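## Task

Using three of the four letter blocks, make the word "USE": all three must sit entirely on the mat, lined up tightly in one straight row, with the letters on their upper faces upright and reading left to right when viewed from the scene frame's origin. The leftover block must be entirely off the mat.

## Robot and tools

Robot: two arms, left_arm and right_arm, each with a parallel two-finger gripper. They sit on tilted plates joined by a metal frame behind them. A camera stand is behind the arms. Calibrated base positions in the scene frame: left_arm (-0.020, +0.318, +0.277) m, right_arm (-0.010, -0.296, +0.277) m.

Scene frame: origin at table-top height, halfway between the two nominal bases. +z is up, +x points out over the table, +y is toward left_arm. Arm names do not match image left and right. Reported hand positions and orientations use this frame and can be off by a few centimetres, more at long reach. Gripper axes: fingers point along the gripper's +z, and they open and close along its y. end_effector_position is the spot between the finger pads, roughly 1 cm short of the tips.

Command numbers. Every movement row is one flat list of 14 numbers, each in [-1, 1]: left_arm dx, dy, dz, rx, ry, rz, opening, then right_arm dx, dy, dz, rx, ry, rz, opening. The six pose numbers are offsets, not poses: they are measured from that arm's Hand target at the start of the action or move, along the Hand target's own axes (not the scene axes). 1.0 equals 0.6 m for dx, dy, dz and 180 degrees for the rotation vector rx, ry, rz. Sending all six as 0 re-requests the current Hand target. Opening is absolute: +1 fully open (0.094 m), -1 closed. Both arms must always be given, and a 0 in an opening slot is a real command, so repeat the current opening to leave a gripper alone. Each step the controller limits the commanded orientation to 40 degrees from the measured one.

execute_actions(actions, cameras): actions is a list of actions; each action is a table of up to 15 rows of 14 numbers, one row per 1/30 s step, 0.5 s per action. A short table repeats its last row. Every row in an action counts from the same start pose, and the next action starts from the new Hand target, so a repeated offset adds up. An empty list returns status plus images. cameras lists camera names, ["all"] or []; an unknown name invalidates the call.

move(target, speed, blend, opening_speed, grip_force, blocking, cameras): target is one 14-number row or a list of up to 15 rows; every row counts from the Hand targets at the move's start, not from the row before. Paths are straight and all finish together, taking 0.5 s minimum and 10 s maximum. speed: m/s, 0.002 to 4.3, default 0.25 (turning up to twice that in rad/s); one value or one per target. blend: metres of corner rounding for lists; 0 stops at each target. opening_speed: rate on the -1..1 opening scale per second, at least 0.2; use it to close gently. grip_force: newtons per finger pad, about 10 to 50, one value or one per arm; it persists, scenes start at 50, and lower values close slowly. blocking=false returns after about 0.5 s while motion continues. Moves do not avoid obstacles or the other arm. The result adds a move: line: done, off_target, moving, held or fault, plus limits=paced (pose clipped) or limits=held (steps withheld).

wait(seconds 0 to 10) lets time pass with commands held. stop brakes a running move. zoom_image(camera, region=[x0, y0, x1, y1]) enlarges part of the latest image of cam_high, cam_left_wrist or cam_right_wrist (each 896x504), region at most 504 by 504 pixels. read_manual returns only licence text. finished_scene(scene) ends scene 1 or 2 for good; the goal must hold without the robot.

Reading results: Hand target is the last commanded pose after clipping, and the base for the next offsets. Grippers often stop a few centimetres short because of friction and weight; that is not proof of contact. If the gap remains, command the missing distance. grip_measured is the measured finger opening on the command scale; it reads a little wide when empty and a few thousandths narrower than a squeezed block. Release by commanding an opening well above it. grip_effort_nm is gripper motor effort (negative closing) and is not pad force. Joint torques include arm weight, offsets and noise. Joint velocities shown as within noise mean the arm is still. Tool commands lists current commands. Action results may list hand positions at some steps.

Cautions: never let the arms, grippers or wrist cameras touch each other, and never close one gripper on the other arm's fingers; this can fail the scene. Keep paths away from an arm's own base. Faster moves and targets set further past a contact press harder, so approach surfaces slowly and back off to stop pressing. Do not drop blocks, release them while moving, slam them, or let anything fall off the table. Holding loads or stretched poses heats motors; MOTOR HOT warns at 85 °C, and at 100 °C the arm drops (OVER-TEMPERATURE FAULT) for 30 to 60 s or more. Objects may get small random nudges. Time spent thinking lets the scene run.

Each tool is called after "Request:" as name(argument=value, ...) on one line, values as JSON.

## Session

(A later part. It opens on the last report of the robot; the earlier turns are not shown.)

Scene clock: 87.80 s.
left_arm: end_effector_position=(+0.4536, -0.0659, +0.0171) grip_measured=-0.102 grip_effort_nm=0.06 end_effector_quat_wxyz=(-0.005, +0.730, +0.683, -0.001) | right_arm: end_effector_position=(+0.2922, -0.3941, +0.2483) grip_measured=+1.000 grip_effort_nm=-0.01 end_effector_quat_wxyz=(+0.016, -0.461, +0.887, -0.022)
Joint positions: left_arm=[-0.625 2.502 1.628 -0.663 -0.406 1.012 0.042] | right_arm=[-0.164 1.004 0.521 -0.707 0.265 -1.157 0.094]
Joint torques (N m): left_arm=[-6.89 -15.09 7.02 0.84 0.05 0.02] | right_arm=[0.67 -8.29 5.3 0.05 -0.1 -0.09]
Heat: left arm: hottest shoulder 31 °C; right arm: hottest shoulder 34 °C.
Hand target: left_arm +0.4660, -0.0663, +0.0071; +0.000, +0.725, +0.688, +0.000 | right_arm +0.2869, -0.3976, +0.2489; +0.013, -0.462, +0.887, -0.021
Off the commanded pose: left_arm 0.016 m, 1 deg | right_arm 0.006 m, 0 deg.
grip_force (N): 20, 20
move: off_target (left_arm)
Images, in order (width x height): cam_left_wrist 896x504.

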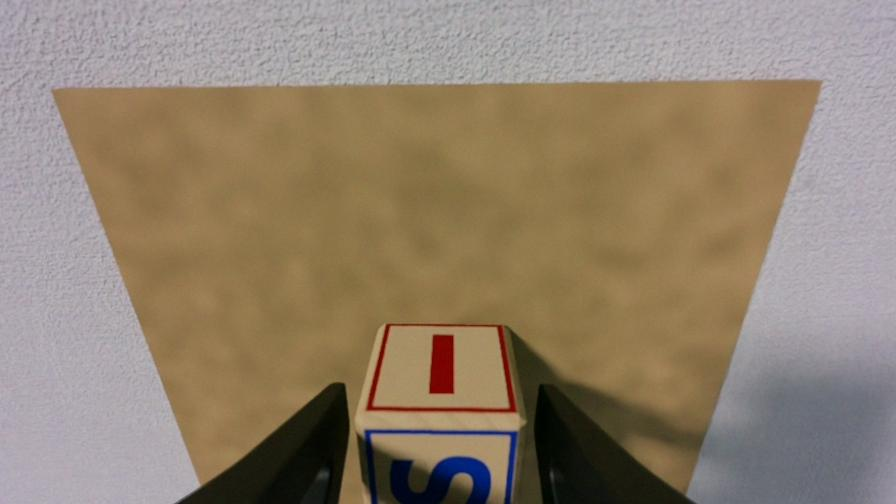

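Request:
move(target=[[0, 0, -0.09, 0, 0, 0, -0.1, 0, 0, 0, 0, 0, 0, 1.0], [0, 0, -0.19, 0, 0, 0, 1.0, 0, 0, 0, 0, 0, 0, 1.0]], speed=[0.12, 0.25], blend=[0.03, 0], cameras=["cam_high", "cam_left_wrist"])

Scene clock: 90.10 s.
left_arm: end_effector_position=(+0.4689, -0.0631, +0.1147) grip_measured=+0.998 grip_effort_nm=0.06 end_effector_quat_wxyz=(-0.001, +0.724, +0.690, -0.001) | right_arm: end_effector_position=(+0.2922, -0.3941, +0.2483) grip_measured=+1.000 grip_effort_nm=-0.01 end_effector_quat_wxyz=(+0.016, -0.461, +0.887, -0.022)
Joint positions: left_arm=[-0.671 2.332 1.605 -0.818 -0.406 0.949 0.094] | right_arm=[-0.164 1.004 0.521 -0.707 0.265 -1.157 0.094]
Joint torques (N m): left_arm=[-9 -17.85 5.23 0.18 -0.04 -0.15] | right_arm=[0.56 -8.29 5.29 0.02 -0.1 -0.08]
Heat: left arm: hottest shoulder 31 °C; right arm: hottest shoulder 34 °C.
Hand target: left_arm +0.4661, -0.0664, +0.1212; +0.000, +0.725, +0.689, +0.000 | right_arm +0.2869, -0.3976, +0.2489; +0.013, -0.462, +0.887, -0.021
Off the commanded pose: left_arm 0.008 m, 0 deg | right_arm 0.006 m, 0 deg.
grip_force (N): 20, 20
move: done; blend cut to 0.0268 m at target 1
Images, in order (width x height): cam_high 896x504, cam_left_wrist 896x504.

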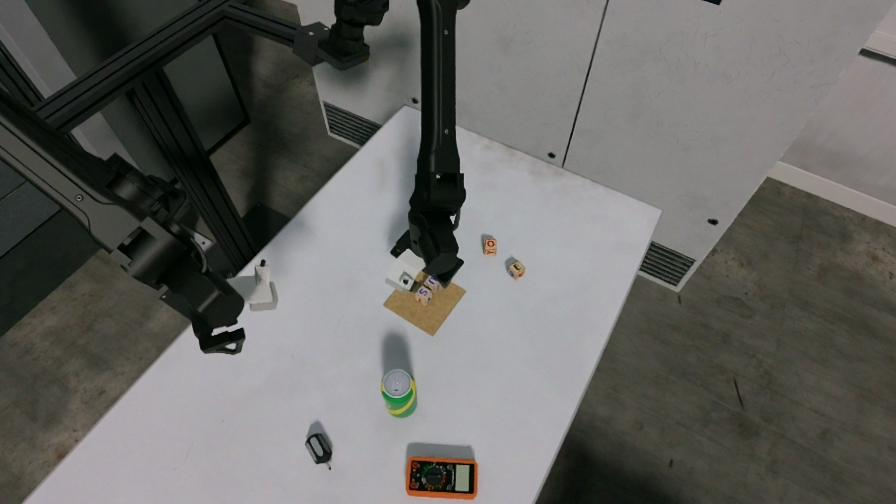

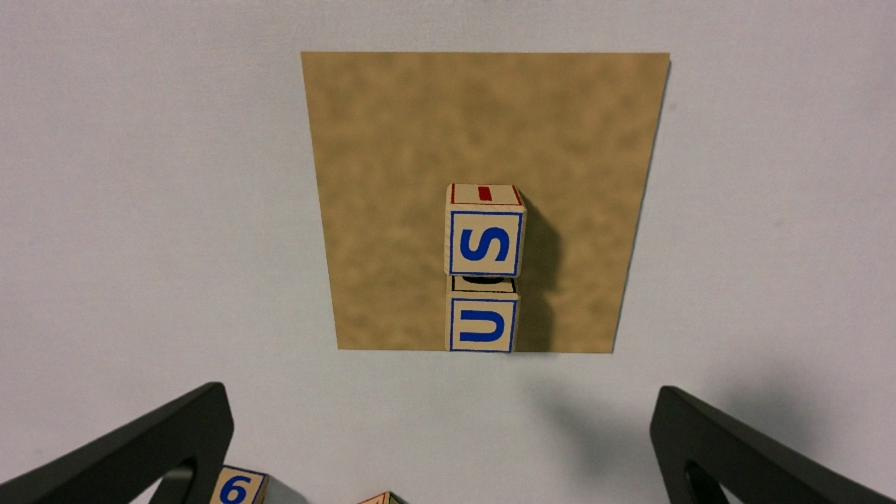

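Request:
zoom_image(camera="cam_left_wrist", region=[410, 170, 600, 360])

Scaled by 2.653 from the camera's 896x504 image, which has a finer 1280x720 frame.

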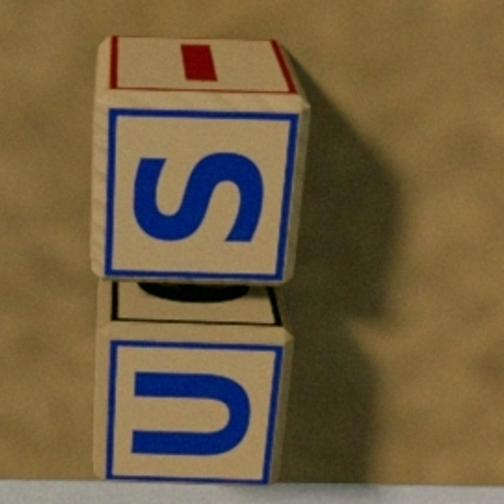

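Request:
move(target=[0.0302, 0.0027, 0.0853, 0, 0, -0.5, 1.0, 0, 0, 0, 0, 0, 0, 1.0], speed=0.4, cameras=["cam_left_wrist"])

Scene clock: 95.03 s.
left_arm: end_effector_position=(+0.4708, -0.0546, +0.0858) grip_measured=+0.999 grip_effort_nm=0.05 end_effector_quat_wxyz=(+0.008, +0.034, +0.999, -0.006) | right_arm: end_effector_position=(+0.2922, -0.3941, +0.2483) grip_measured=+1.000 grip_effort_nm=-0.01 end_effector_quat_wxyz=(+0.016, -0.461, +0.887, -0.022)
Joint positions: left_arm=[-0.64 2.357 1.573 -0.724 -0.406 -0.56 0.094] | right_arm=[-0.164 1.004 0.521 -0.707 0.265 -1.157 0.094]
Joint torques (N m): left_arm=[-6.65 -14.74 5.22 0.7 -0.08 -0.19] | right_arm=[0.73 -8.29 5.27 0.02 -0.1 -0.09]
Heat: left arm: hottest shoulder 32 °C; right arm: hottest shoulder 34 °C.
Hand target: left_arm +0.4687, -0.0484, +0.0701; +0.000, +0.026, +1.000, +0.000 | right_arm +0.2869, -0.3976, +0.2489; +0.013, -0.462, +0.887, -0.021
Off the commanded pose: left_arm 0.017 m, 1 deg | right_arm 0.006 m, 0 deg.
grip_force (N): 20, 20
move: off_target (left_arm)
Images, in order (width x height): cam_left_wrist 896x504.

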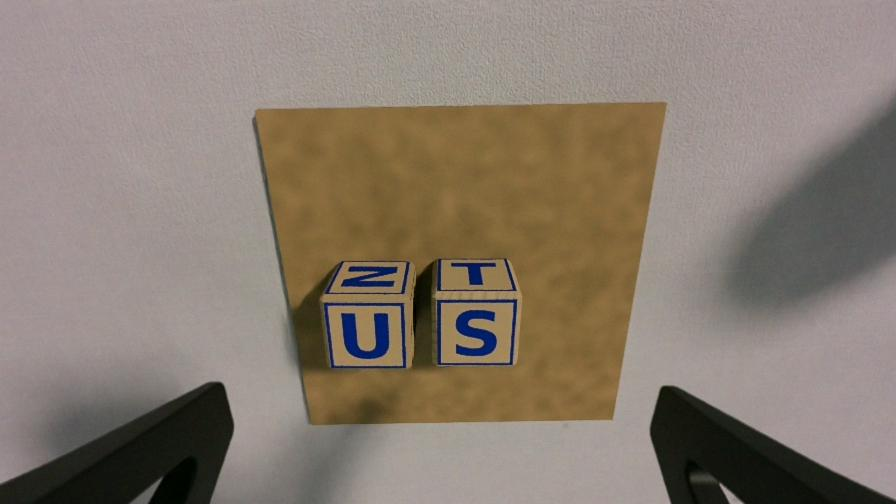

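Request:
move(target=[-0.0088, -0.0005, 0.0468, 0, 0, 0, 1.0, 0, 0, 0, 0, 0, 0, 1.0], speed=0.12, cameras=["cam_left_wrist"])

Scene clock: 96.63 s.
left_arm: end_effector_position=(+0.4586, -0.0462, +0.0463) grip_measured=+0.999 grip_effort_nm=0.06 end_effector_quat_wxyz=(-0.008, +0.033, +0.999, +0.006) | right_arm: end_effector_position=(+0.2922, -0.3941, +0.2483) grip_measured=+1.000 grip_effort_nm=-0.01 end_effector_quat_wxyz=(+0.016, -0.461, +0.887, -0.022)
Joint positions: left_arm=[-0.616 2.422 1.575 -0.696 -0.406 -0.552 0.094] | right_arm=[-0.164 1.004 0.521 -0.707 0.265 -1.157 0.094]
Joint torques (N m): left_arm=[-7.41 -15.85 7.05 0.92 -0.03 -0.01] | right_arm=[0.5 -8.35 5.26 0.02 -0.1 -0.09]
Heat: left arm: hottest shoulder 32 °C; right arm: hottest shoulder 34 °C.
Hand target: left_arm +0.4740, -0.0488, +0.0419; +0.000, +0.026, +1.000, +0.000 | right_arm +0.2869, -0.3976, +0.2489; +0.013, -0.462, +0.887, -0.021
Off the commanded pose: left_arm 0.016 m, 1 deg | right_arm 0.006 m, 0 deg.
grip_force (N): 20, 20
move: off_target (left_arm)
Images, in order (width x height): cam_left_wrist 896x504.

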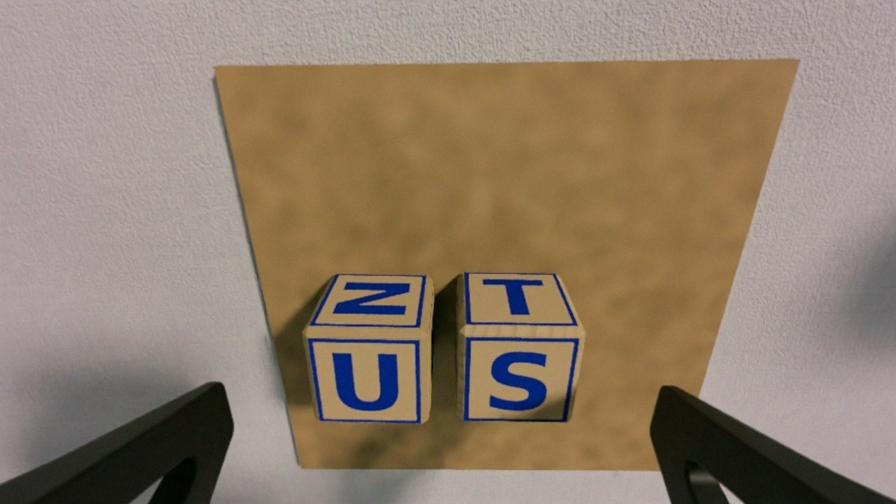

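Request:
move(target=[0.002, 0.0, 0.048, 0, 0, 0, 1.0, 0, 0, 0, 0, 0, 0, 1.0], speed=0.1, cameras=["cam_left_wrist"])

Scene clock: 98.03 s.
left_arm: end_effector_position=(+0.4590, -0.0472, +0.0195) grip_measured=+0.999 grip_effort_nm=0.05 end_effector_quat_wxyz=(-0.007, +0.033, +0.999, +0.005) | right_arm: end_effector_position=(+0.2922, -0.3941, +0.2483) grip_measured=+1.000 grip_effort_nm=-0.01 end_effector_quat_wxyz=(+0.016, -0.461, +0.887, -0.022)
Joint positions: left_arm=[-0.599 2.473 1.596 -0.655 -0.406 -0.533 0.094] | right_arm=[-0.164 1.004 0.521 -0.707 0.265 -1.157 0.094]
Joint torques (N m): left_arm=[-7.18 -15.27 6.97 1.06 0.03 -0.02] | right_arm=[0.56 -8.35 5.27 0.01 -0.1 -0.08]
Heat: left arm: hottest shoulder 32 °C; right arm: hottest shoulder 34 °C.
Hand target: left_arm +0.4728, -0.0487, +0.0131; +0.000, +0.026, +1.000, +0.000 | right_arm +0.2869, -0.3976, +0.2489; +0.013, -0.462, +0.887, -0.021
Off the commanded pose: left_arm 0.015 m, 1 deg | right_arm 0.006 m, 0 deg.
grip_force (N): 20, 20
move: off_target (left_arm)
Images, in order (width x height): cam_left_wrist 896x504.

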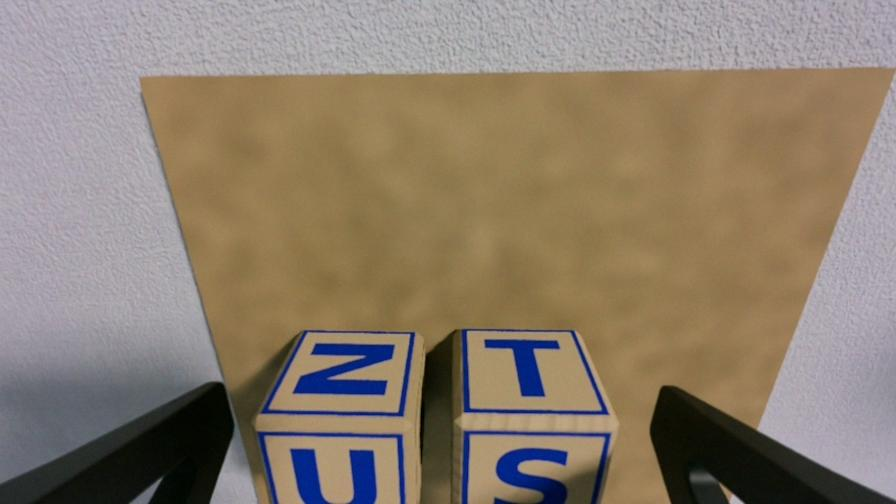

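Request:
move(target=[0, 0, 0, 0, 0, 0, 0.36, 0, 0, 0, 0, 0, 0, 1.0], grip_force=50, opening_speed=0.8, cameras=[])

Request:
move(target=[0, 0, 0, 0, 0, 0, 0.225, 0, 0, 0, 0, 0, 0, 1.0], grip_force=15, cameras=["cam_left_wrist"])

Scene clock: 99.57 s.
left_arm: end_effector_position=(+0.4590, -0.0472, +0.0195) grip_measured=+0.362 grip_effort_nm=-0.09 end_effector_quat_wxyz=(-0.007, +0.033, +0.999, +0.005) | right_arm: end_effector_position=(+0.2922, -0.3941, +0.2483) grip_measured=+1.000 grip_effort_nm=-0.01 end_effector_quat_wxyz=(+0.016, -0.461, +0.887, -0.022)
Joint positions: left_arm=[-0.599 2.473 1.596 -0.655 -0.406 -0.533 0.064] | right_arm=[-0.164 1.004 0.521 -0.707 0.265 -1.157 0.094]
Joint torques (N m): left_arm=[-7.12 -15.91 6.79 0.87 0 -0.02] | right_arm=[0.62 -8.29 5.26 0.06 -0.09 -0.09]
Heat: left arm: hottest shoulder 32 °C; right arm: hottest shoulder 34 °C.
Hand target: left_arm +0.4728, -0.0487, +0.0131; +0.000, +0.026, +1.000, +0.000 | right_arm +0.2869, -0.3976, +0.2489; +0.013, -0.462, +0.887, -0.021
Off the commanded pose: left_arm 0.015 m, 1 deg | right_arm 0.006 m, 0 deg.
move: off_target (left_arm)
No camera images: "cameras" was empty.

Scene clock: 100.10 s.
left_arm: end_effector_position=(+0.4590, -0.0472, +0.0195) grip_measured=+0.287 grip_effort_nm=-0.39 end_effector_quat_wxyz=(-0.007, +0.033, +0.999, +0.005) | right_arm: end_effector_position=(+0.2922, -0.3941, +0.2483) grip_measured=+1.000 grip_effort_nm=-0.01 end_effector_quat_wxyz=(+0.016, -0.461, +0.887, -0.022)
Joint positions: left_arm=[-0.599 2.473 1.596 -0.655 -0.406 -0.533 0.06] | right_arm=[-0.164 1.004 0.521 -0.707 0.265 -1.157 0.094]
Joint torques (N m): left_arm=[-7.12 -15.74 6.79 0.81 0 0.01] | right_arm=[0.62 -8.35 5.27 0.06 -0.1 -0.08]
Heat: left arm: hottest shoulder 32 °C; right arm: hottest shoulder 34 °C.
Hand target: left_arm +0.4728, -0.0487, +0.0131; +0.000, +0.026, +1.000, +0.000 | right_arm +0.2869, -0.3976, +0.2489; +0.013, -0.462, +0.887, -0.021
Off the commanded pose: left_arm 0.015 m, 1 deg | right_arm 0.006 m, 0 deg.
grip_force (N): 15, 15
move: off_target (left_arm)
Images, in order (width x height): cam_left_wrist 896x504.

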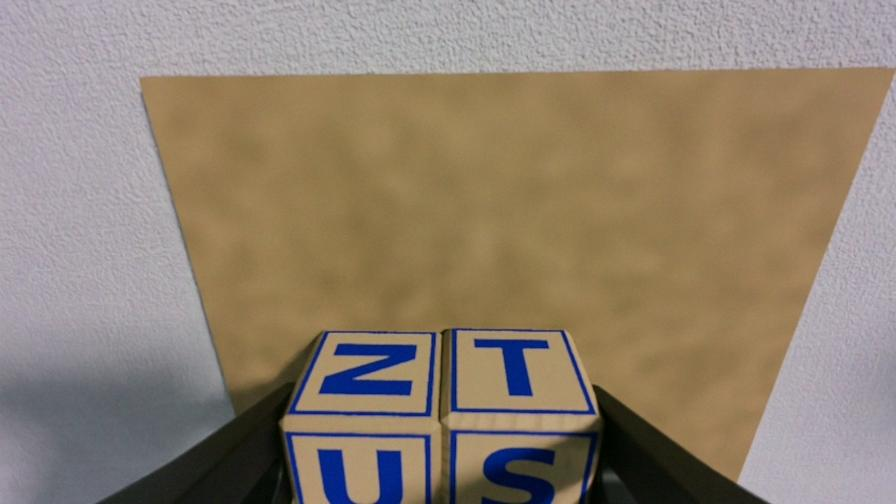

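Request:
move(target=[0, 0, 0, 0, 0, 0, 0.7, 0, 0, 0, 0, 0, 0, 1.0], grip_force=50, opening_speed=0.6, cameras=[])

Request:
move(target=[[0, 0, -0.12, 0, 0, 0, 0.7, 0, 0, 0, 0, 0, 0, 1.0], [-0.2067, 0.2673, -0.1948, 0, 0, -0.4056, 1.0, 0, 0, 0, 0, 0, 0, 1.0]], speed=[0.12, 0.35], blend=[0.03, 0], cameras=["cam_high", "cam_left_wrist"])

Scene clock: 101.73 s.
left_arm: end_effector_position=(+0.4590, -0.0472, +0.0195) grip_measured=+0.698 grip_effort_nm=0.06 end_effector_quat_wxyz=(-0.007, +0.033, +0.999, +0.005) | right_arm: end_effector_position=(+0.2922, -0.3941, +0.2483) grip_measured=+1.000 grip_effort_nm=-0.01 end_effector_quat_wxyz=(+0.016, -0.461, +0.887, -0.022)
Joint positions: left_arm=[-0.599 2.473 1.596 -0.655 -0.406 -0.533 0.08] | right_arm=[-0.164 1.004 0.521 -0.707 0.265 -1.157 0.094]
Joint torques (N m): left_arm=[-6.65 -15.5 6.9 0.95 0.03 0.04] | right_arm=[0.62 -8.29 5.26 0.02 -0.09 -0.09]
Heat: left arm: hottest shoulder 32 °C; right arm: hottest shoulder 34 °C.
Hand target: left_arm +0.4728, -0.0487, +0.0131; +0.000, +0.026, +1.000, +0.000 | right_arm +0.2869, -0.3976, +0.2489; +0.013, -0.462, +0.887, -0.021
Off the commanded pose: left_arm 0.015 m, 1 deg | right_arm 0.006 m, 0 deg.
move: off_target (left_arm)
No camera images: "cameras" was empty.

Scene clock: 105.67 s.
left_arm: end_effector_position=(+0.5789, +0.0995, +0.1107) grip_measured=+0.998 grip_effort_nm=0.06 end_effector_quat_wxyz=(-0.012, -0.559, +0.829, +0.018) | right_arm: end_effector_position=(+0.2922, -0.3941, +0.2483) grip_measured=+1.000 grip_effort_nm=-0.01 end_effector_quat_wxyz=(+0.016, -0.461, +0.887, -0.022)
Joint positions: left_arm=[-0.379 2.236 1.658 -0.89 -0.383 -1.559 0.094] | right_arm=[-0.164 1.004 0.521 -0.707 0.265 -1.157 0.094]
Joint torques (N m): left_arm=[-6.48 -18.67 8.34 0.05 -0.04 -0.18] | right_arm=[0.5 -8.29 5.26 0.02 -0.09 -0.08]
Heat: left arm: hottest shoulder 32 °C; right arm: hottest shoulder 34 °C.
Hand target: left_arm +0.6050, +0.1050, +0.1302; +0.000, -0.574, +0.819, +0.000 | right_arm +0.2869, -0.3976, +0.2489; +0.013, -0.462, +0.887, -0.021
Off the commanded pose: left_arm 0.033 m, 3 deg | right_arm 0.006 m, 0 deg.
move: off_target (left_arm); target 2's new opening was sent with left_arm's hand 0.033 m and 3 deg from that target
Images, in order (width x height): cam_high 896x504, cam_left_wrist 896x504.

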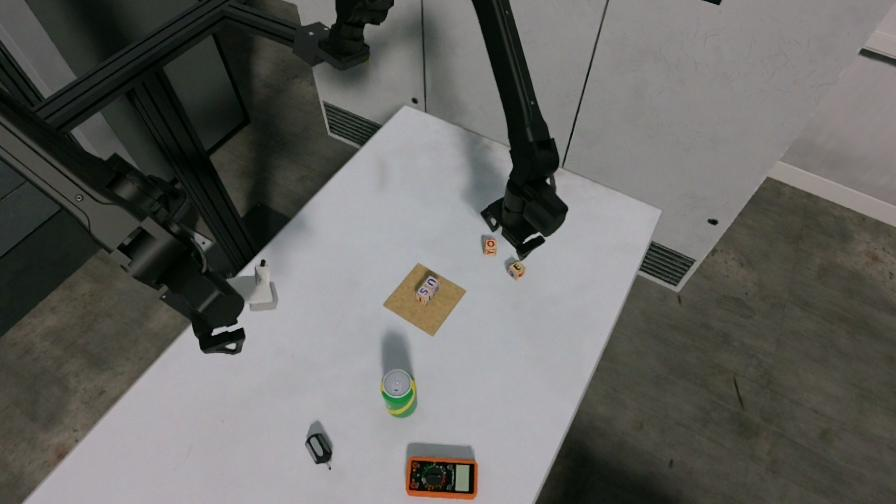

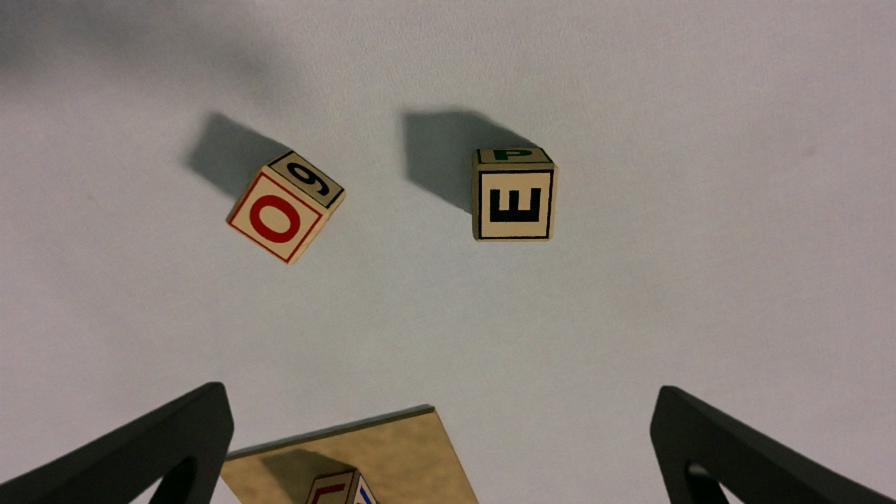

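Request:
move(target=[-0.0143, -0.025, 0.1383, 0, 0, 0, 0.5, 0, 0, 0, 0, 0, 0, 1.0], speed=0.15, cameras=["cam_left_wrist"])

Scene clock: 107.53 s.
left_arm: end_effector_position=(+0.6055, +0.1062, +0.0471) grip_measured=+0.501 grip_effort_nm=-0.09 end_effector_quat_wxyz=(-0.006, -0.569, +0.822, +0.010) | right_arm: end_effector_position=(+0.2922, -0.3941, +0.2483) grip_measured=+1.000 grip_effort_nm=-0.01 end_effector_quat_wxyz=(+0.016, -0.461, +0.887, -0.022)
Joint positions: left_arm=[-0.321 2.369 1.76 -0.816 -0.376 -1.514 0.071] | right_arm=[-0.164 1.004 0.521 -0.707 0.265 -1.157 0.094]
Joint torques (N m): left_arm=[-7.18 -18.02 8.02 0.61 0.05 0] | right_arm=[0.73 -8.23 5.26 0.05 -0.1 -0.09]
Heat: left arm: hottest shoulder 32 °C; right arm: hottest shoulder 34 °C.
Hand target: left_arm +0.6221, +0.1080, +0.0473; +0.001, -0.574, +0.819, +0.000 | right_arm +0.2869, -0.3976, +0.2489; +0.013, -0.462, +0.887, -0.021
Off the commanded pose: left_arm 0.017 m, 2 deg | right_arm 0.006 m, 0 deg.
move: off_target (left_arm)
Images, in order (width x height): cam_left_wrist 896x504.

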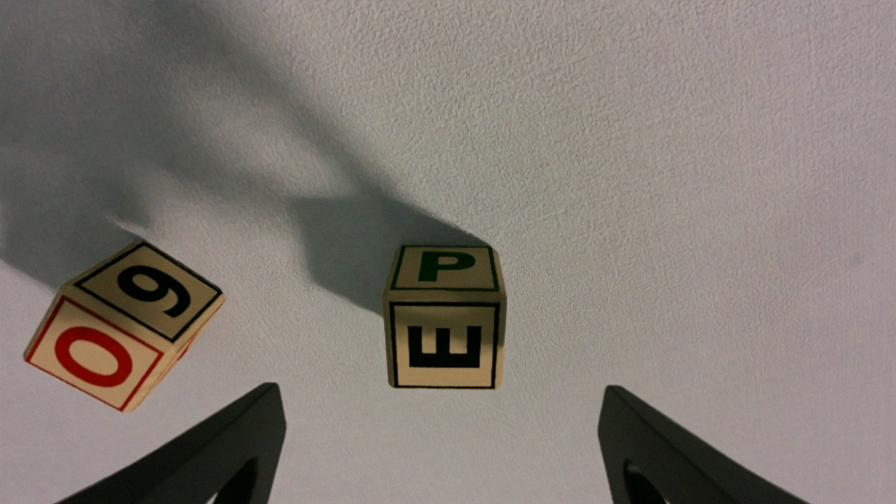

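Request:
move(target=[-0.0043, -0.0012, 0.06, 0, 0, 0, 0.5, 0, 0, 0, 0, 0, 0, 1.0], speed=0.1, cameras=["cam_left_wrist"])

Scene clock: 109.03 s.
left_arm: end_effector_position=(+0.6089, +0.1070, +0.0161) grip_measured=+0.501 grip_effort_nm=-0.09 end_effector_quat_wxyz=(-0.005, -0.569, +0.823, +0.008) | right_arm: end_effector_position=(+0.2922, -0.3941, +0.2483) grip_measured=+1.000 grip_effort_nm=-0.01 end_effector_quat_wxyz=(+0.016, -0.461, +0.887, -0.022)
Joint positions: left_arm=[-0.302 2.428 1.793 -0.777 -0.372 -1.491 0.071] | right_arm=[-0.164 1.004 0.521 -0.707 0.265 -1.157 0.094]
Joint torques (N m): left_arm=[-6.3 -16.85 7.73 0.8 0.07 -0.01] | right_arm=[0.62 -8.35 5.27 0.03 -0.1 -0.09]
Heat: left arm: hottest shoulder 32 °C; right arm: hottest shoulder 34 °C.
Hand target: left_arm +0.6235, +0.1101, +0.0112; +0.000, -0.574, +0.819, +0.000 | right_arm +0.2869, -0.3976, +0.2489; +0.013, -0.462, +0.887, -0.021
Off the commanded pose: left_arm 0.016 m, 1 deg | right_arm 0.006 m, 0 deg.
move: off_target (left_arm)
Images, in order (width x height): cam_left_wrist 896x504.

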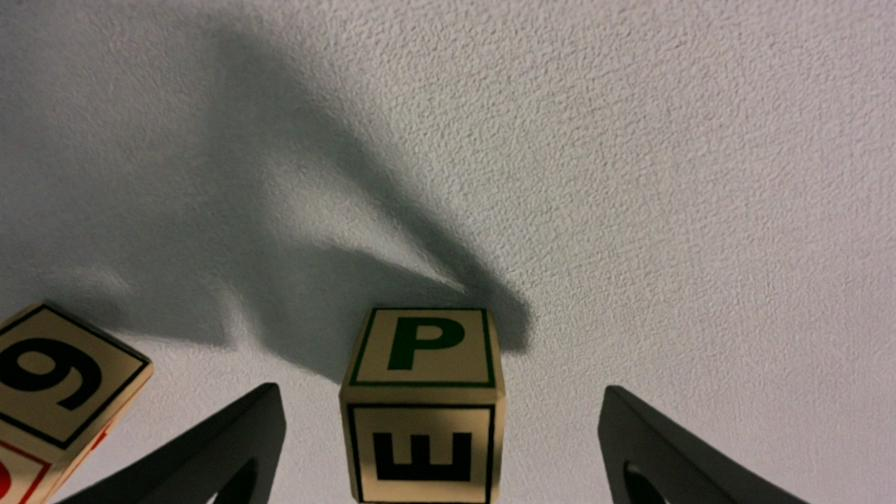

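Request:
move(target=[[-0.01, 0.005, -0.05, 0, 0, 0, 0.5, 0, 0, 0, 0, 0, 0, 1.0], [-0.01, 0.005, 0.002, 0, 0, 0, 0.5, 0, 0, 0, 0, 0, 0, 1.0]], speed=[0.12, 0.1], cameras=["cam_left_wrist"])

Scene clock: 111.67 s.
left_arm: end_effector_position=(+0.6176, +0.1121, +0.0229) grip_measured=+0.501 grip_effort_nm=-0.09 end_effector_quat_wxyz=(+0.000, -0.571, +0.821, +0.001) | right_arm: end_effector_position=(+0.2922, -0.3941, +0.2483) grip_measured=+1.000 grip_effort_nm=-0.01 end_effector_quat_wxyz=(+0.016, -0.461, +0.887, -0.022)
Joint positions: left_arm=[-0.296 2.414 1.793 -0.769 -0.37 -1.481 0.071] | right_arm=[-0.164 1.004 0.521 -0.707 0.265 -1.157 0.094]
Joint torques (N m): left_arm=[-6.71 -16.97 6.71 0.9 0.06 -0.05] | right_arm=[0.62 -8.35 5.23 0.06 -0.1 -0.09]
Heat: left arm: hottest shoulder 32 °C; right arm: hottest shoulder 34 °C.
Hand target: left_arm +0.6227, +0.1167, +0.0099; +0.000, -0.574, +0.819, +0.000 | right_arm +0.2869, -0.3976, +0.2489; +0.013, -0.462, +0.887, -0.021
Off the commanded pose: left_arm 0.015 m, 0 deg | right_arm 0.006 m, 0 deg.
move: off_target (left_arm)
Images, in order (width x height): cam_left_wrist 896x504.

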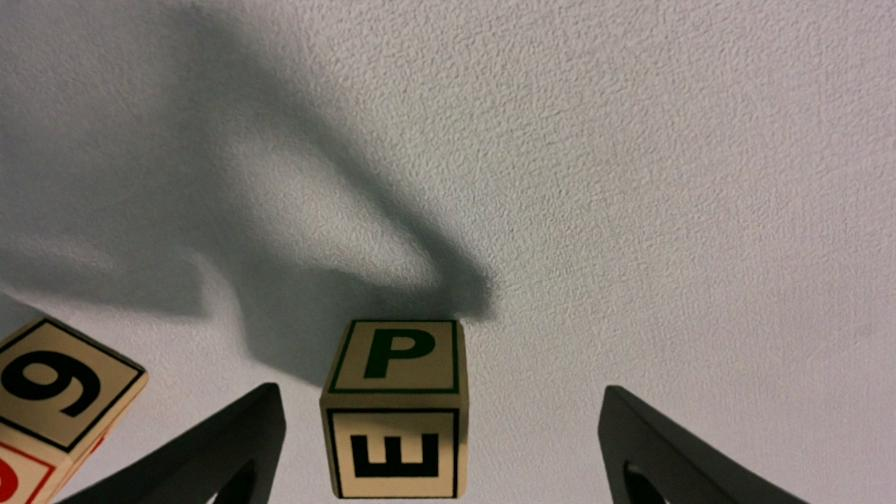

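Request:
move(target=[[-0.003, 0.0, -0.1, 0, 0, 0, 0.5, 0, 0, 0, 0, 0, 0, 1.0], [-0.003, 0.0, 0.0, 0, 0, 0, 0.5, 0, 0, 0, 0, 0, 0, 1.0]], speed=[0.15, 0.12], cameras=["cam_left_wrist"])

Scene clock: 114.20 s.
left_arm: end_effector_position=(+0.6053, +0.1122, +0.0122) grip_measured=+0.501 grip_effort_nm=-0.09 end_effector_quat_wxyz=(-0.008, -0.566, +0.824, +0.010) | right_arm: end_effector_position=(+0.2922, -0.3941, +0.2483) grip_measured=+1.000 grip_effort_nm=-0.01 end_effector_quat_wxyz=(+0.016, -0.461, +0.887, -0.022)
Joint positions: left_arm=[-0.294 2.426 1.778 -0.768 -0.369 -1.478 0.071] | right_arm=[-0.164 1.004 0.521 -0.707 0.265 -1.157 0.094]
Joint torques (N m): left_arm=[-6.89 -17.2 7.61 0.88 0.04 0.02] | right_arm=[0.5 -8.41 5.27 0.03 -0.11 -0.09]
Heat: left arm: hottest shoulder 33 °C; right arm: hottest shoulder 34 °C.
Hand target: left_arm +0.6235, +0.1186, +0.0100; +0.000, -0.574, +0.819, +0.000 | right_arm +0.2869, -0.3976, +0.2489; +0.013, -0.462, +0.887, -0.021
Off the commanded pose: left_arm 0.019 m, 2 deg | right_arm 0.006 m, 0 deg.
move: off_target (left_arm)
Images, in order (width x height): cam_left_wrist 896x504.

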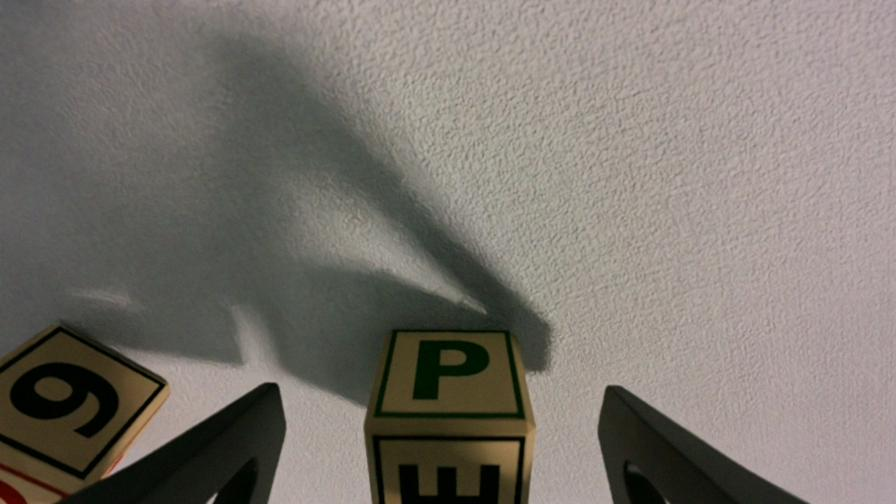

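Request:
move(target=[0, 0, 0, 0, 0, 0, -0.26, 0, 0, 0, 0, 0, 0, 1.0], grip_force=50, opening_speed=1.5, cameras=[])

Request:
move(target=[0, 0, 0, 0, 0, 0, -0.6, 0, 0, 0, 0, 0, 0, 1.0], grip_force=20, cameras=["cam_left_wrist"])

Scene clock: 115.63 s.
left_arm: end_effector_position=(+0.6053, +0.1122, +0.0122) grip_measured=-0.258 grip_effort_nm=-0.09 end_effector_quat_wxyz=(-0.008, -0.566, +0.824, +0.010) | right_arm: end_effector_position=(+0.2922, -0.3941, +0.2483) grip_measured=+1.000 grip_effort_nm=-0.01 end_effector_quat_wxyz=(+0.016, -0.461, +0.887, -0.022)
Joint positions: left_arm=[-0.294 2.426 1.778 -0.768 -0.369 -1.478 0.035] | right_arm=[-0.164 1.004 0.521 -0.707 0.265 -1.157 0.094]
Joint torques (N m): left_arm=[-6.36 -17.32 7.76 0.77 0.04 0] | right_arm=[0.5 -8.47 5.24 0.03 -0.1 -0.09]
Heat: left arm: hottest shoulder 33 °C; right arm: hottest shoulder 34 °C.
Hand target: left_arm +0.6235, +0.1186, +0.0100; +0.000, -0.574, +0.819, +0.000 | right_arm +0.2869, -0.3976, +0.2489; +0.013, -0.462, +0.887, -0.021
Off the commanded pose: left_arm 0.019 m, 2 deg | right_arm 0.006 m, 0 deg.
move: off_target (left_arm)
No camera images: "cameras" was empty.

Scene clock: 116.17 s.
left_arm: end_effector_position=(+0.6053, +0.1122, +0.0122) grip_measured=-0.353 grip_effort_nm=-0.48 end_effector_quat_wxyz=(-0.008, -0.566, +0.824, +0.010) | right_arm: end_effector_position=(+0.2922, -0.3941, +0.2483) grip_measured=+1.000 grip_effort_nm=-0.01 end_effector_quat_wxyz=(+0.016, -0.461, +0.887, -0.022)
Joint positions: left_arm=[-0.294 2.426 1.778 -0.768 -0.369 -1.478 0.03] | right_arm=[-0.164 1.004 0.521 -0.707 0.265 -1.157 0.094]
Joint torques (N m): left_arm=[-6.65 -17.32 7.58 0.77 0.05 0.02] | right_arm=[0.62 -8.29 5.27 0.02 -0.1 -0.08]
Heat: left arm: hottest shoulder 33 °C; right arm: hottest shoulder 34 °C.
Hand target: left_arm +0.6235, +0.1186, +0.0100; +0.000, -0.574, +0.819, +0.000 | right_arm +0.2869, -0.3976, +0.2489; +0.013, -0.462, +0.887, -0.021
Off the commanded pose: left_arm 0.019 m, 2 deg | right_arm 0.006 m, 0 deg.
grip_force (N): 20, 20
move: off_target (left_arm)
Images, in order (width x height): cam_left_wrist 896x504.

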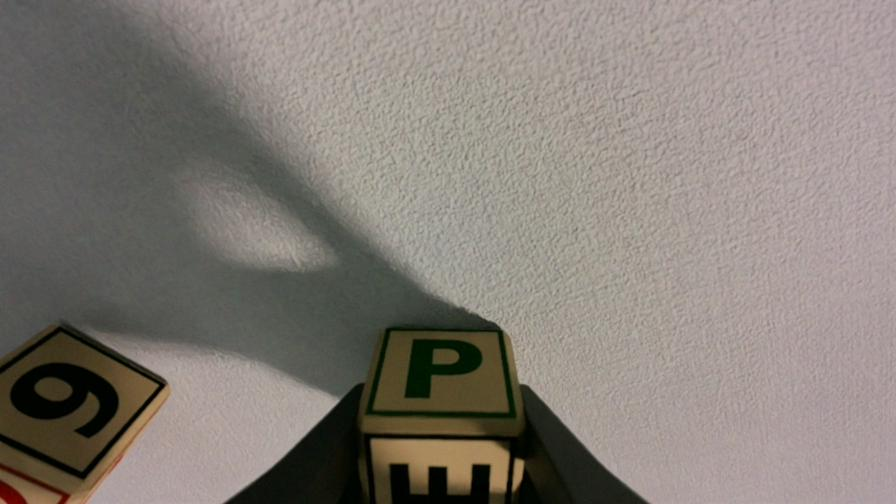

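Request:
move(target=[[0, 0, -0.1333, 0, 0, 0, -0.6, 0, 0, 0, 0, 0, 0, 1.0], [0.473, 0.1129, -0.1333, 0, 0, 0.9056, -0.6, 0, 0, 0, 0, 0, 0, 1.0], [0.4307, 0.1283, -0.125, 0, 0, 0.9056, -0.6, 0, 0, 0, 0, 0, 0, 1.0]], speed=[0.15, 0.45, 0.12], blend=[0.02, 0, 0], cameras=["cam_high", "cam_left_wrist"])

Scene clock: 122.10 s.
left_arm: end_effector_position=(+0.4482, -0.1042, +0.0776) grip_measured=-0.353 grip_effort_nm=-0.49 end_effector_quat_wxyz=(-0.010, +0.731, +0.682, +0.000) | right_arm: end_effector_position=(+0.2922, -0.3941, +0.2483) grip_measured=+1.000 grip_effort_nm=-0.01 end_effector_quat_wxyz=(+0.016, -0.461, +0.887, -0.022)
Joint positions: left_arm=[-0.714 2.462 1.699 -0.822 -0.41 0.914 0.03] | right_arm=[-0.164 1.004 0.521 -0.707 0.265 -1.157 0.094]
Joint torques (N m): left_arm=[-7.47 -18.96 5.08 0.81 0.07 0.02] | right_arm=[0.56 -8.35 5.26 0.05 -0.1 -0.09]
Heat: left arm: hottest shoulder 33 °C; right arm: hottest shoulder 34 °C.
Hand target: left_arm +0.4628, -0.0983, +0.0849; +0.000, +0.725, +0.689, +0.000 | right_arm +0.2869, -0.3976, +0.2489; +0.013, -0.462, +0.887, -0.021
Off the commanded pose: left_arm 0.017 m, 2 deg | right_arm 0.006 m, 0 deg.
grip_force (N): 20, 20
move: off_target (left_arm)
Images, in order (width x height): cam_high 896x504, cam_left_wrist 896x504.

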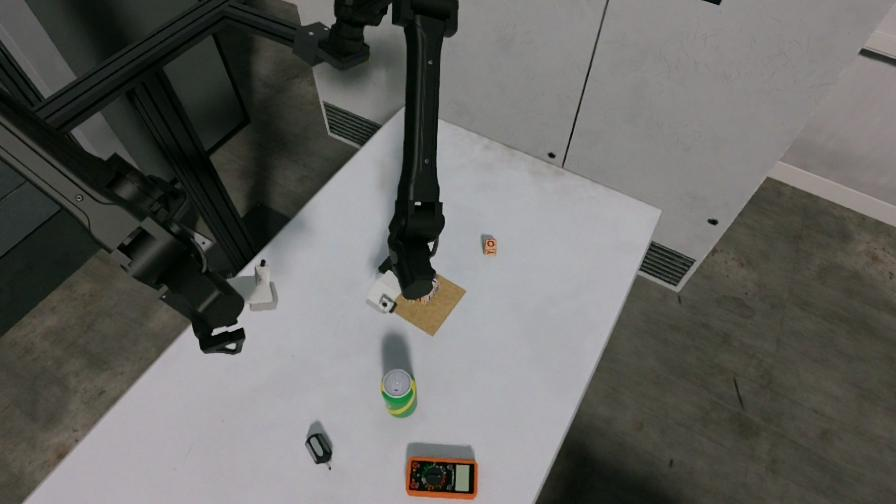

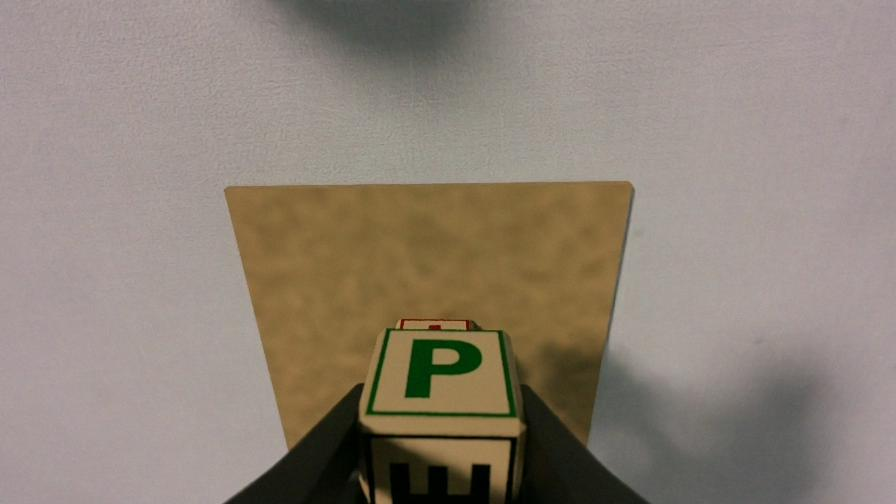

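Request:
move(target=[0, 0, 0.0667, 0, 0, 0, -0.6, 0, 0, 0, 0, 0, 0, 1.0], speed=0.1, cameras=["cam_left_wrist"])

Scene clock: 123.57 s.
left_arm: end_effector_position=(+0.4550, -0.0982, +0.0528) grip_measured=-0.353 grip_effort_nm=-0.49 end_effector_quat_wxyz=(-0.004, +0.728, +0.686, +0.001) | right_arm: end_effector_position=(+0.2922, -0.3941, +0.2483) grip_measured=+1.000 grip_effort_nm=-0.01 end_effector_quat_wxyz=(+0.016, -0.461, +0.887, -0.022)
Joint positions: left_arm=[-0.685 2.493 1.699 -0.763 -0.41 0.942 0.03] | right_arm=[-0.164 1.004 0.521 -0.707 0.265 -1.157 0.094]
Joint torques (N m): left_arm=[-7.24 -16.09 6.49 0.77 0.11 0] | right_arm=[0.62 -8.35 5.26 0.06 -0.1 -0.1]
Heat: left arm: hottest shoulder 33 °C; right arm: hottest shoulder 34 °C.
Hand target: left_arm +0.4629, -0.0981, +0.0448; +0.000, +0.725, +0.689, +0.000 | right_arm +0.2869, -0.3976, +0.2489; +0.013, -0.462, +0.887, -0.021
Off the commanded pose: left_arm 0.011 m, 1 deg | right_arm 0.006 m, 0 deg.
grip_force (N): 20, 20
move: off_target (left_arm)
Images, in order (width x height): cam_left_wrist 896x504.

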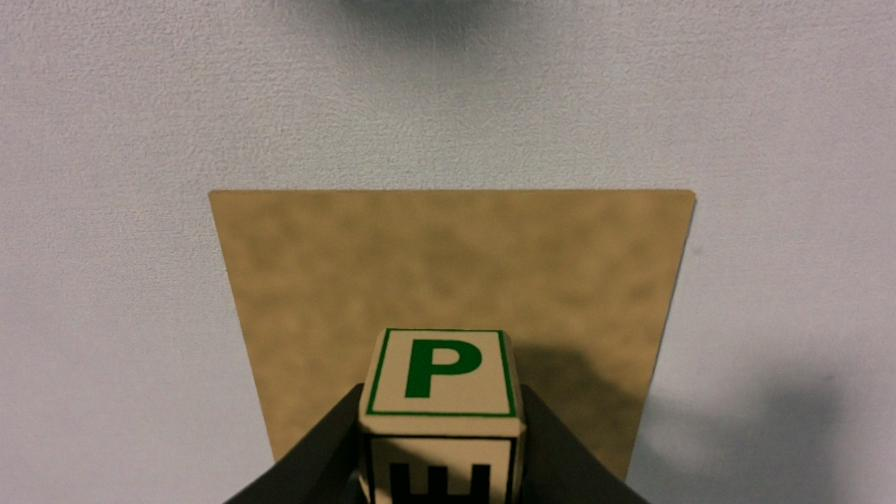

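Request:
move(target=[-0.0083, 0.0033, 0.0565, 0, 0, 0, -0.6, 0, 0, 0, 0, 0, 0, 1.0], speed=0.08, cameras=["cam_left_wrist"])

Scene clock: 124.80 s.
left_arm: end_effector_position=(+0.4513, -0.1012, +0.0180) grip_measured=-0.353 grip_effort_nm=-0.50 end_effector_quat_wxyz=(-0.007, +0.730, +0.684, +0.000) | right_arm: end_effector_position=(+0.2922, -0.3941, +0.2483) grip_measured=+1.000 grip_effort_nm=-0.01 end_effector_quat_wxyz=(+0.016, -0.461, +0.887, -0.022)
Joint positions: left_arm=[-0.67 2.563 1.732 -0.729 -0.41 0.961 0.03] | right_arm=[-0.164 1.004 0.521 -0.707 0.265 -1.157 0.094]
Joint torques (N m): left_arm=[-7.36 -16.67 7.42 0.72 0.11 0] | right_arm=[0.67 -8.35 5.24 0.03 -0.09 -0.09]
Heat: left arm: hottest shoulder 33 °C; right arm: hottest shoulder 34 °C.
Hand target: left_arm +0.4645, -0.1033, +0.0109; +0.000, +0.725, +0.689, +0.000 | right_arm +0.2869, -0.3976, +0.2489; +0.013, -0.462, +0.887, -0.021
Off the commanded pose: left_arm 0.015 m, 1 deg | right_arm 0.006 m, 0 deg.
grip_force (N): 20, 20
move: off_target (left_arm)
Images, in order (width x height): cam_left_wrist 896x504.

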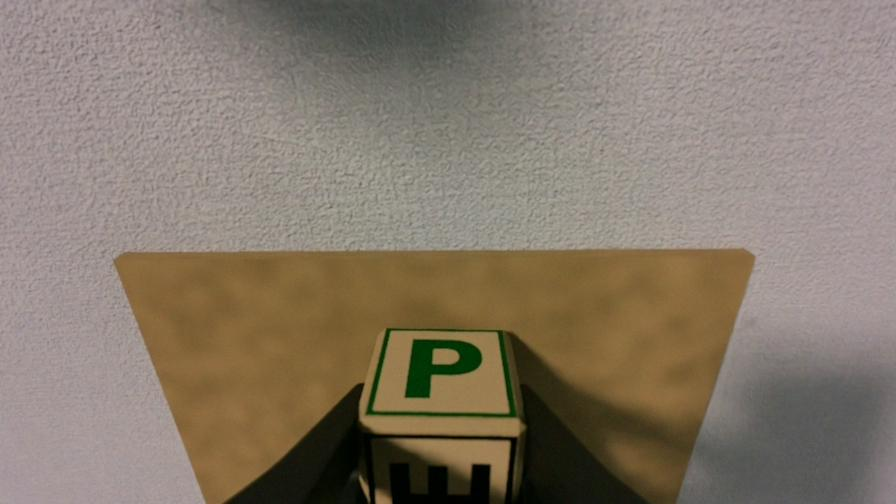

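Request:
move(target=[0, -0.002, 0.011, 0, 0, 0, -0.6, 0, 0, 0, 0, 0, 0, 1.0], speed=0.05, cameras=["cam_left_wrist"])

Scene clock: 125.60 s.
left_arm: end_effector_position=(+0.4517, -0.1023, +0.0161) grip_measured=-0.353 grip_effort_nm=-0.50 end_effector_quat_wxyz=(-0.005, +0.730, +0.683, +0.000) | right_arm: end_effector_position=(+0.2922, -0.3941, +0.2483) grip_measured=+1.000 grip_effort_nm=-0.01 end_effector_quat_wxyz=(+0.016, -0.461, +0.887, -0.022)
Joint positions: left_arm=[-0.67 2.566 1.734 -0.722 -0.41 0.964 0.03] | right_arm=[-0.164 1.004 0.521 -0.707 0.265 -1.157 0.094]
Joint torques (N m): left_arm=[-6.71 -15.85 7.49 0.88 0.15 0.04] | right_arm=[0.56 -8.23 5.27 0.03 -0.09 -0.09]
Heat: left arm: hottest shoulder 33 °C; right arm: hottest shoulder 34 °C.
Hand target: left_arm +0.4633, -0.1031, +0.0041; +0.000, +0.725, +0.689, +0.000 | right_arm +0.2869, -0.3976, +0.2489; +0.013, -0.462, +0.887, -0.021
Off the commanded pose: left_arm 0.017 m, 1 deg | right_arm 0.006 m, 0 deg.
grip_force (N): 20, 20
move: off_target (left_arm)
Images, in order (width x height): cam_left_wrist 896x504.

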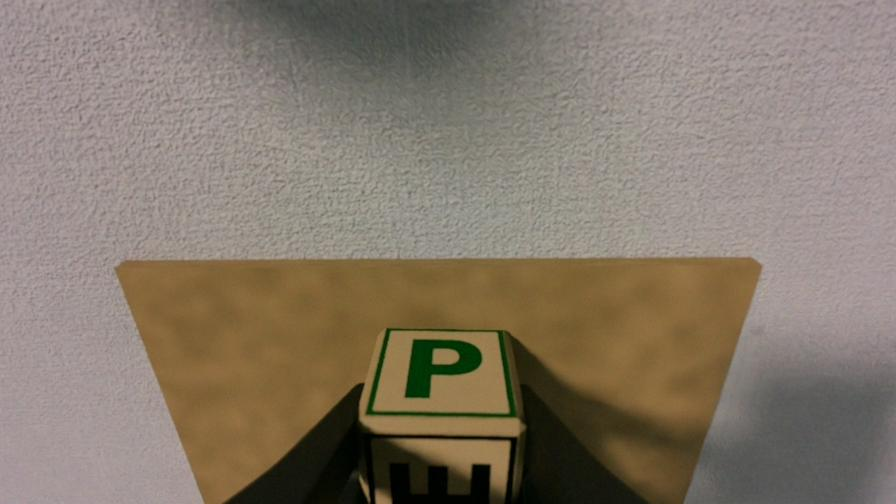

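Request:
move(target=[0, 0, 0, 0, 0, 0, -0.12, 0, 0, 0, 0, 0, 0, 1.0], opening_speed=0.4, cameras=[])

Request:
move(target=[-0.02, 0, 0, 0, 0, 0, -0.12, 0, 0, 0, 0, 0, 0, 1.0], speed=0.06, cameras=["cam_left_wrist"])

Scene clock: 127.70 s.
left_arm: end_effector_position=(+0.4502, -0.1023, +0.0139) grip_measured=-0.122 grip_effort_nm=0.06 end_effector_quat_wxyz=(-0.006, +0.731, +0.683, +0.000) | right_arm: end_effector_position=(+0.2922, -0.3941, +0.2483) grip_measured=+1.000 grip_effort_nm=-0.01 end_effector_quat_wxyz=(+0.016, -0.461, +0.887, -0.022)
Joint positions: left_arm=[-0.67 2.57 1.734 -0.721 -0.41 0.964 0.041] | right_arm=[-0.164 1.004 0.521 -0.707 0.265 -1.157 0.094]
Joint torques (N m): left_arm=[-7.12 -16.09 7.39 0.81 0.13 -0.02] | right_arm=[0.62 -8.35 5.23 -0.02 -0.09 -0.09]
Heat: left arm: hottest shoulder 33 °C; right arm: hottest shoulder 34 °C.
Hand target: left_arm +0.4633, -0.1031, +0.0043; +0.000, +0.725, +0.689, +0.000 | right_arm +0.2869, -0.3976, +0.2489; +0.013, -0.462, +0.887, -0.021
Off the commanded pose: left_arm 0.016 m, 1 deg | right_arm 0.006 m, 0 deg.
grip_force (N): 20, 20
move: off_target (left_arm)
No camera images: "cameras" was empty.

Scene clock: 128.60 s.
left_arm: end_effector_position=(+0.4572, -0.1099, +0.0102) grip_measured=-0.121 grip_effort_nm=0.06 end_effector_quat_wxyz=(-0.001, +0.729, +0.684, +0.001) | right_arm: end_effector_position=(+0.2922, -0.3941, +0.2483) grip_measured=+1.000 grip_effort_nm=-0.01 end_effector_quat_wxyz=(+0.016, -0.461, +0.887, -0.022)
Joint positions: left_arm=[-0.67 2.592 1.771 -0.724 -0.41 0.964 0.041] | right_arm=[-0.164 1.004 0.521 -0.707 0.265 -1.157 0.094]
Joint torques (N m): left_arm=[-8.06 -16.09 7.64 0.28 0.13 -0.18] | right_arm=[0.62 -8.41 5.26 0.03 -0.1 -0.09]
Heat: left arm: hottest shoulder 33 °C; right arm: hottest shoulder 34 °C.
Hand target: left_arm +0.4627, -0.1152, +0.0043; +0.000, +0.725, +0.689, +0.000 | right_arm +0.2869, -0.3976, +0.2489; +0.013, -0.462, +0.887, -0.021
Off the commanded pose: left_arm 0.010 m, 1 deg | right_arm 0.006 m, 0 deg.
grip_force (N): 20, 20
move: done
Images, in order (width x height): cam_left_wrist 896x504.

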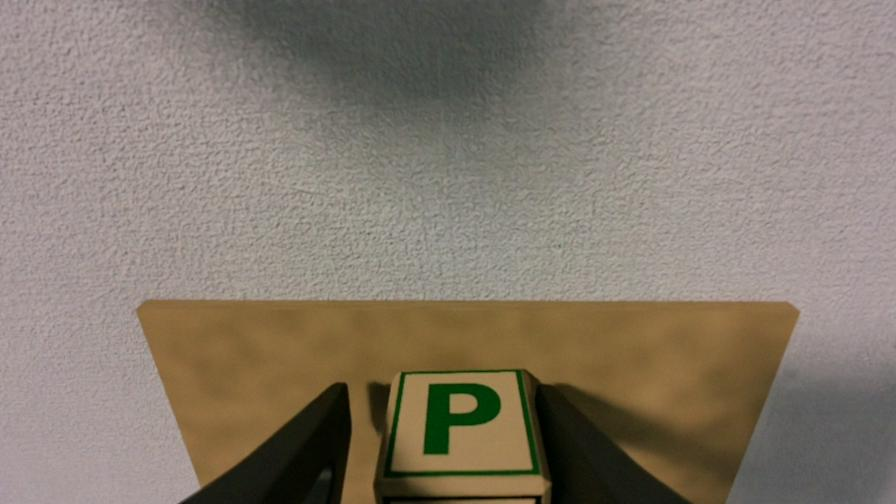

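Request:
move(target=[[0, 0, 0, 0, 0, 0, 0.3, 0, 0, 0, 0, 0, 0, 1.0], [0.0087, 0.005, -0.0833, 0, 0, 0, 0.3, 0, 0, 0, 0, 0, 0, 1.0], [0.0087, 0.005, -0.0108, 0, 0, 0, 0.3, 0, 0, 0, 0, 0, 0, 1.0]], speed=[0.1, 0.12, 0.1], cameras=["cam_left_wrist"])

Scene clock: 131.90 s.
left_arm: end_effector_position=(+0.4551, -0.1055, +0.0150) grip_measured=+0.299 grip_effort_nm=0.06 end_effector_quat_wxyz=(-0.009, +0.728, +0.686, +0.000) | right_arm: end_effector_position=(+0.2922, -0.3941, +0.2483) grip_measured=+1.000 grip_effort_nm=-0.01 end_effector_quat_wxyz=(+0.016, -0.461, +0.887, -0.022)
Joint positions: left_arm=[-0.67 2.581 1.765 -0.747 -0.41 0.954 0.061] | right_arm=[-0.164 1.004 0.521 -0.707 0.265 -1.157 0.094]
Joint torques (N m): left_arm=[-7.59 -16.79 7.15 0.91 0.11 0] | right_arm=[0.44 -8.29 5.26 0.05 -0.09 -0.09]
Heat: left arm: hottest shoulder 33 °C; right arm: hottest shoulder 34 °C.
Hand target: left_arm +0.4659, -0.1101, +0.0106; +0.000, +0.725, +0.689, +0.000 | right_arm +0.2869, -0.3976, +0.2489; +0.013, -0.462, +0.887, -0.021
Off the commanded pose: left_arm 0.013 m, 1 deg | right_arm 0.006 m, 0 deg.
grip_force (N): 20, 20
move: off_target (left_arm)
Images, in order (width x height): cam_left_wrist 896x504.

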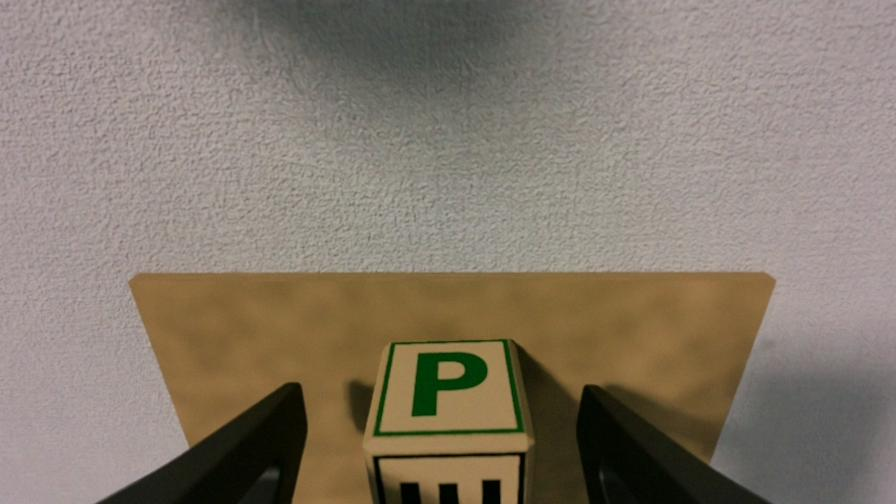

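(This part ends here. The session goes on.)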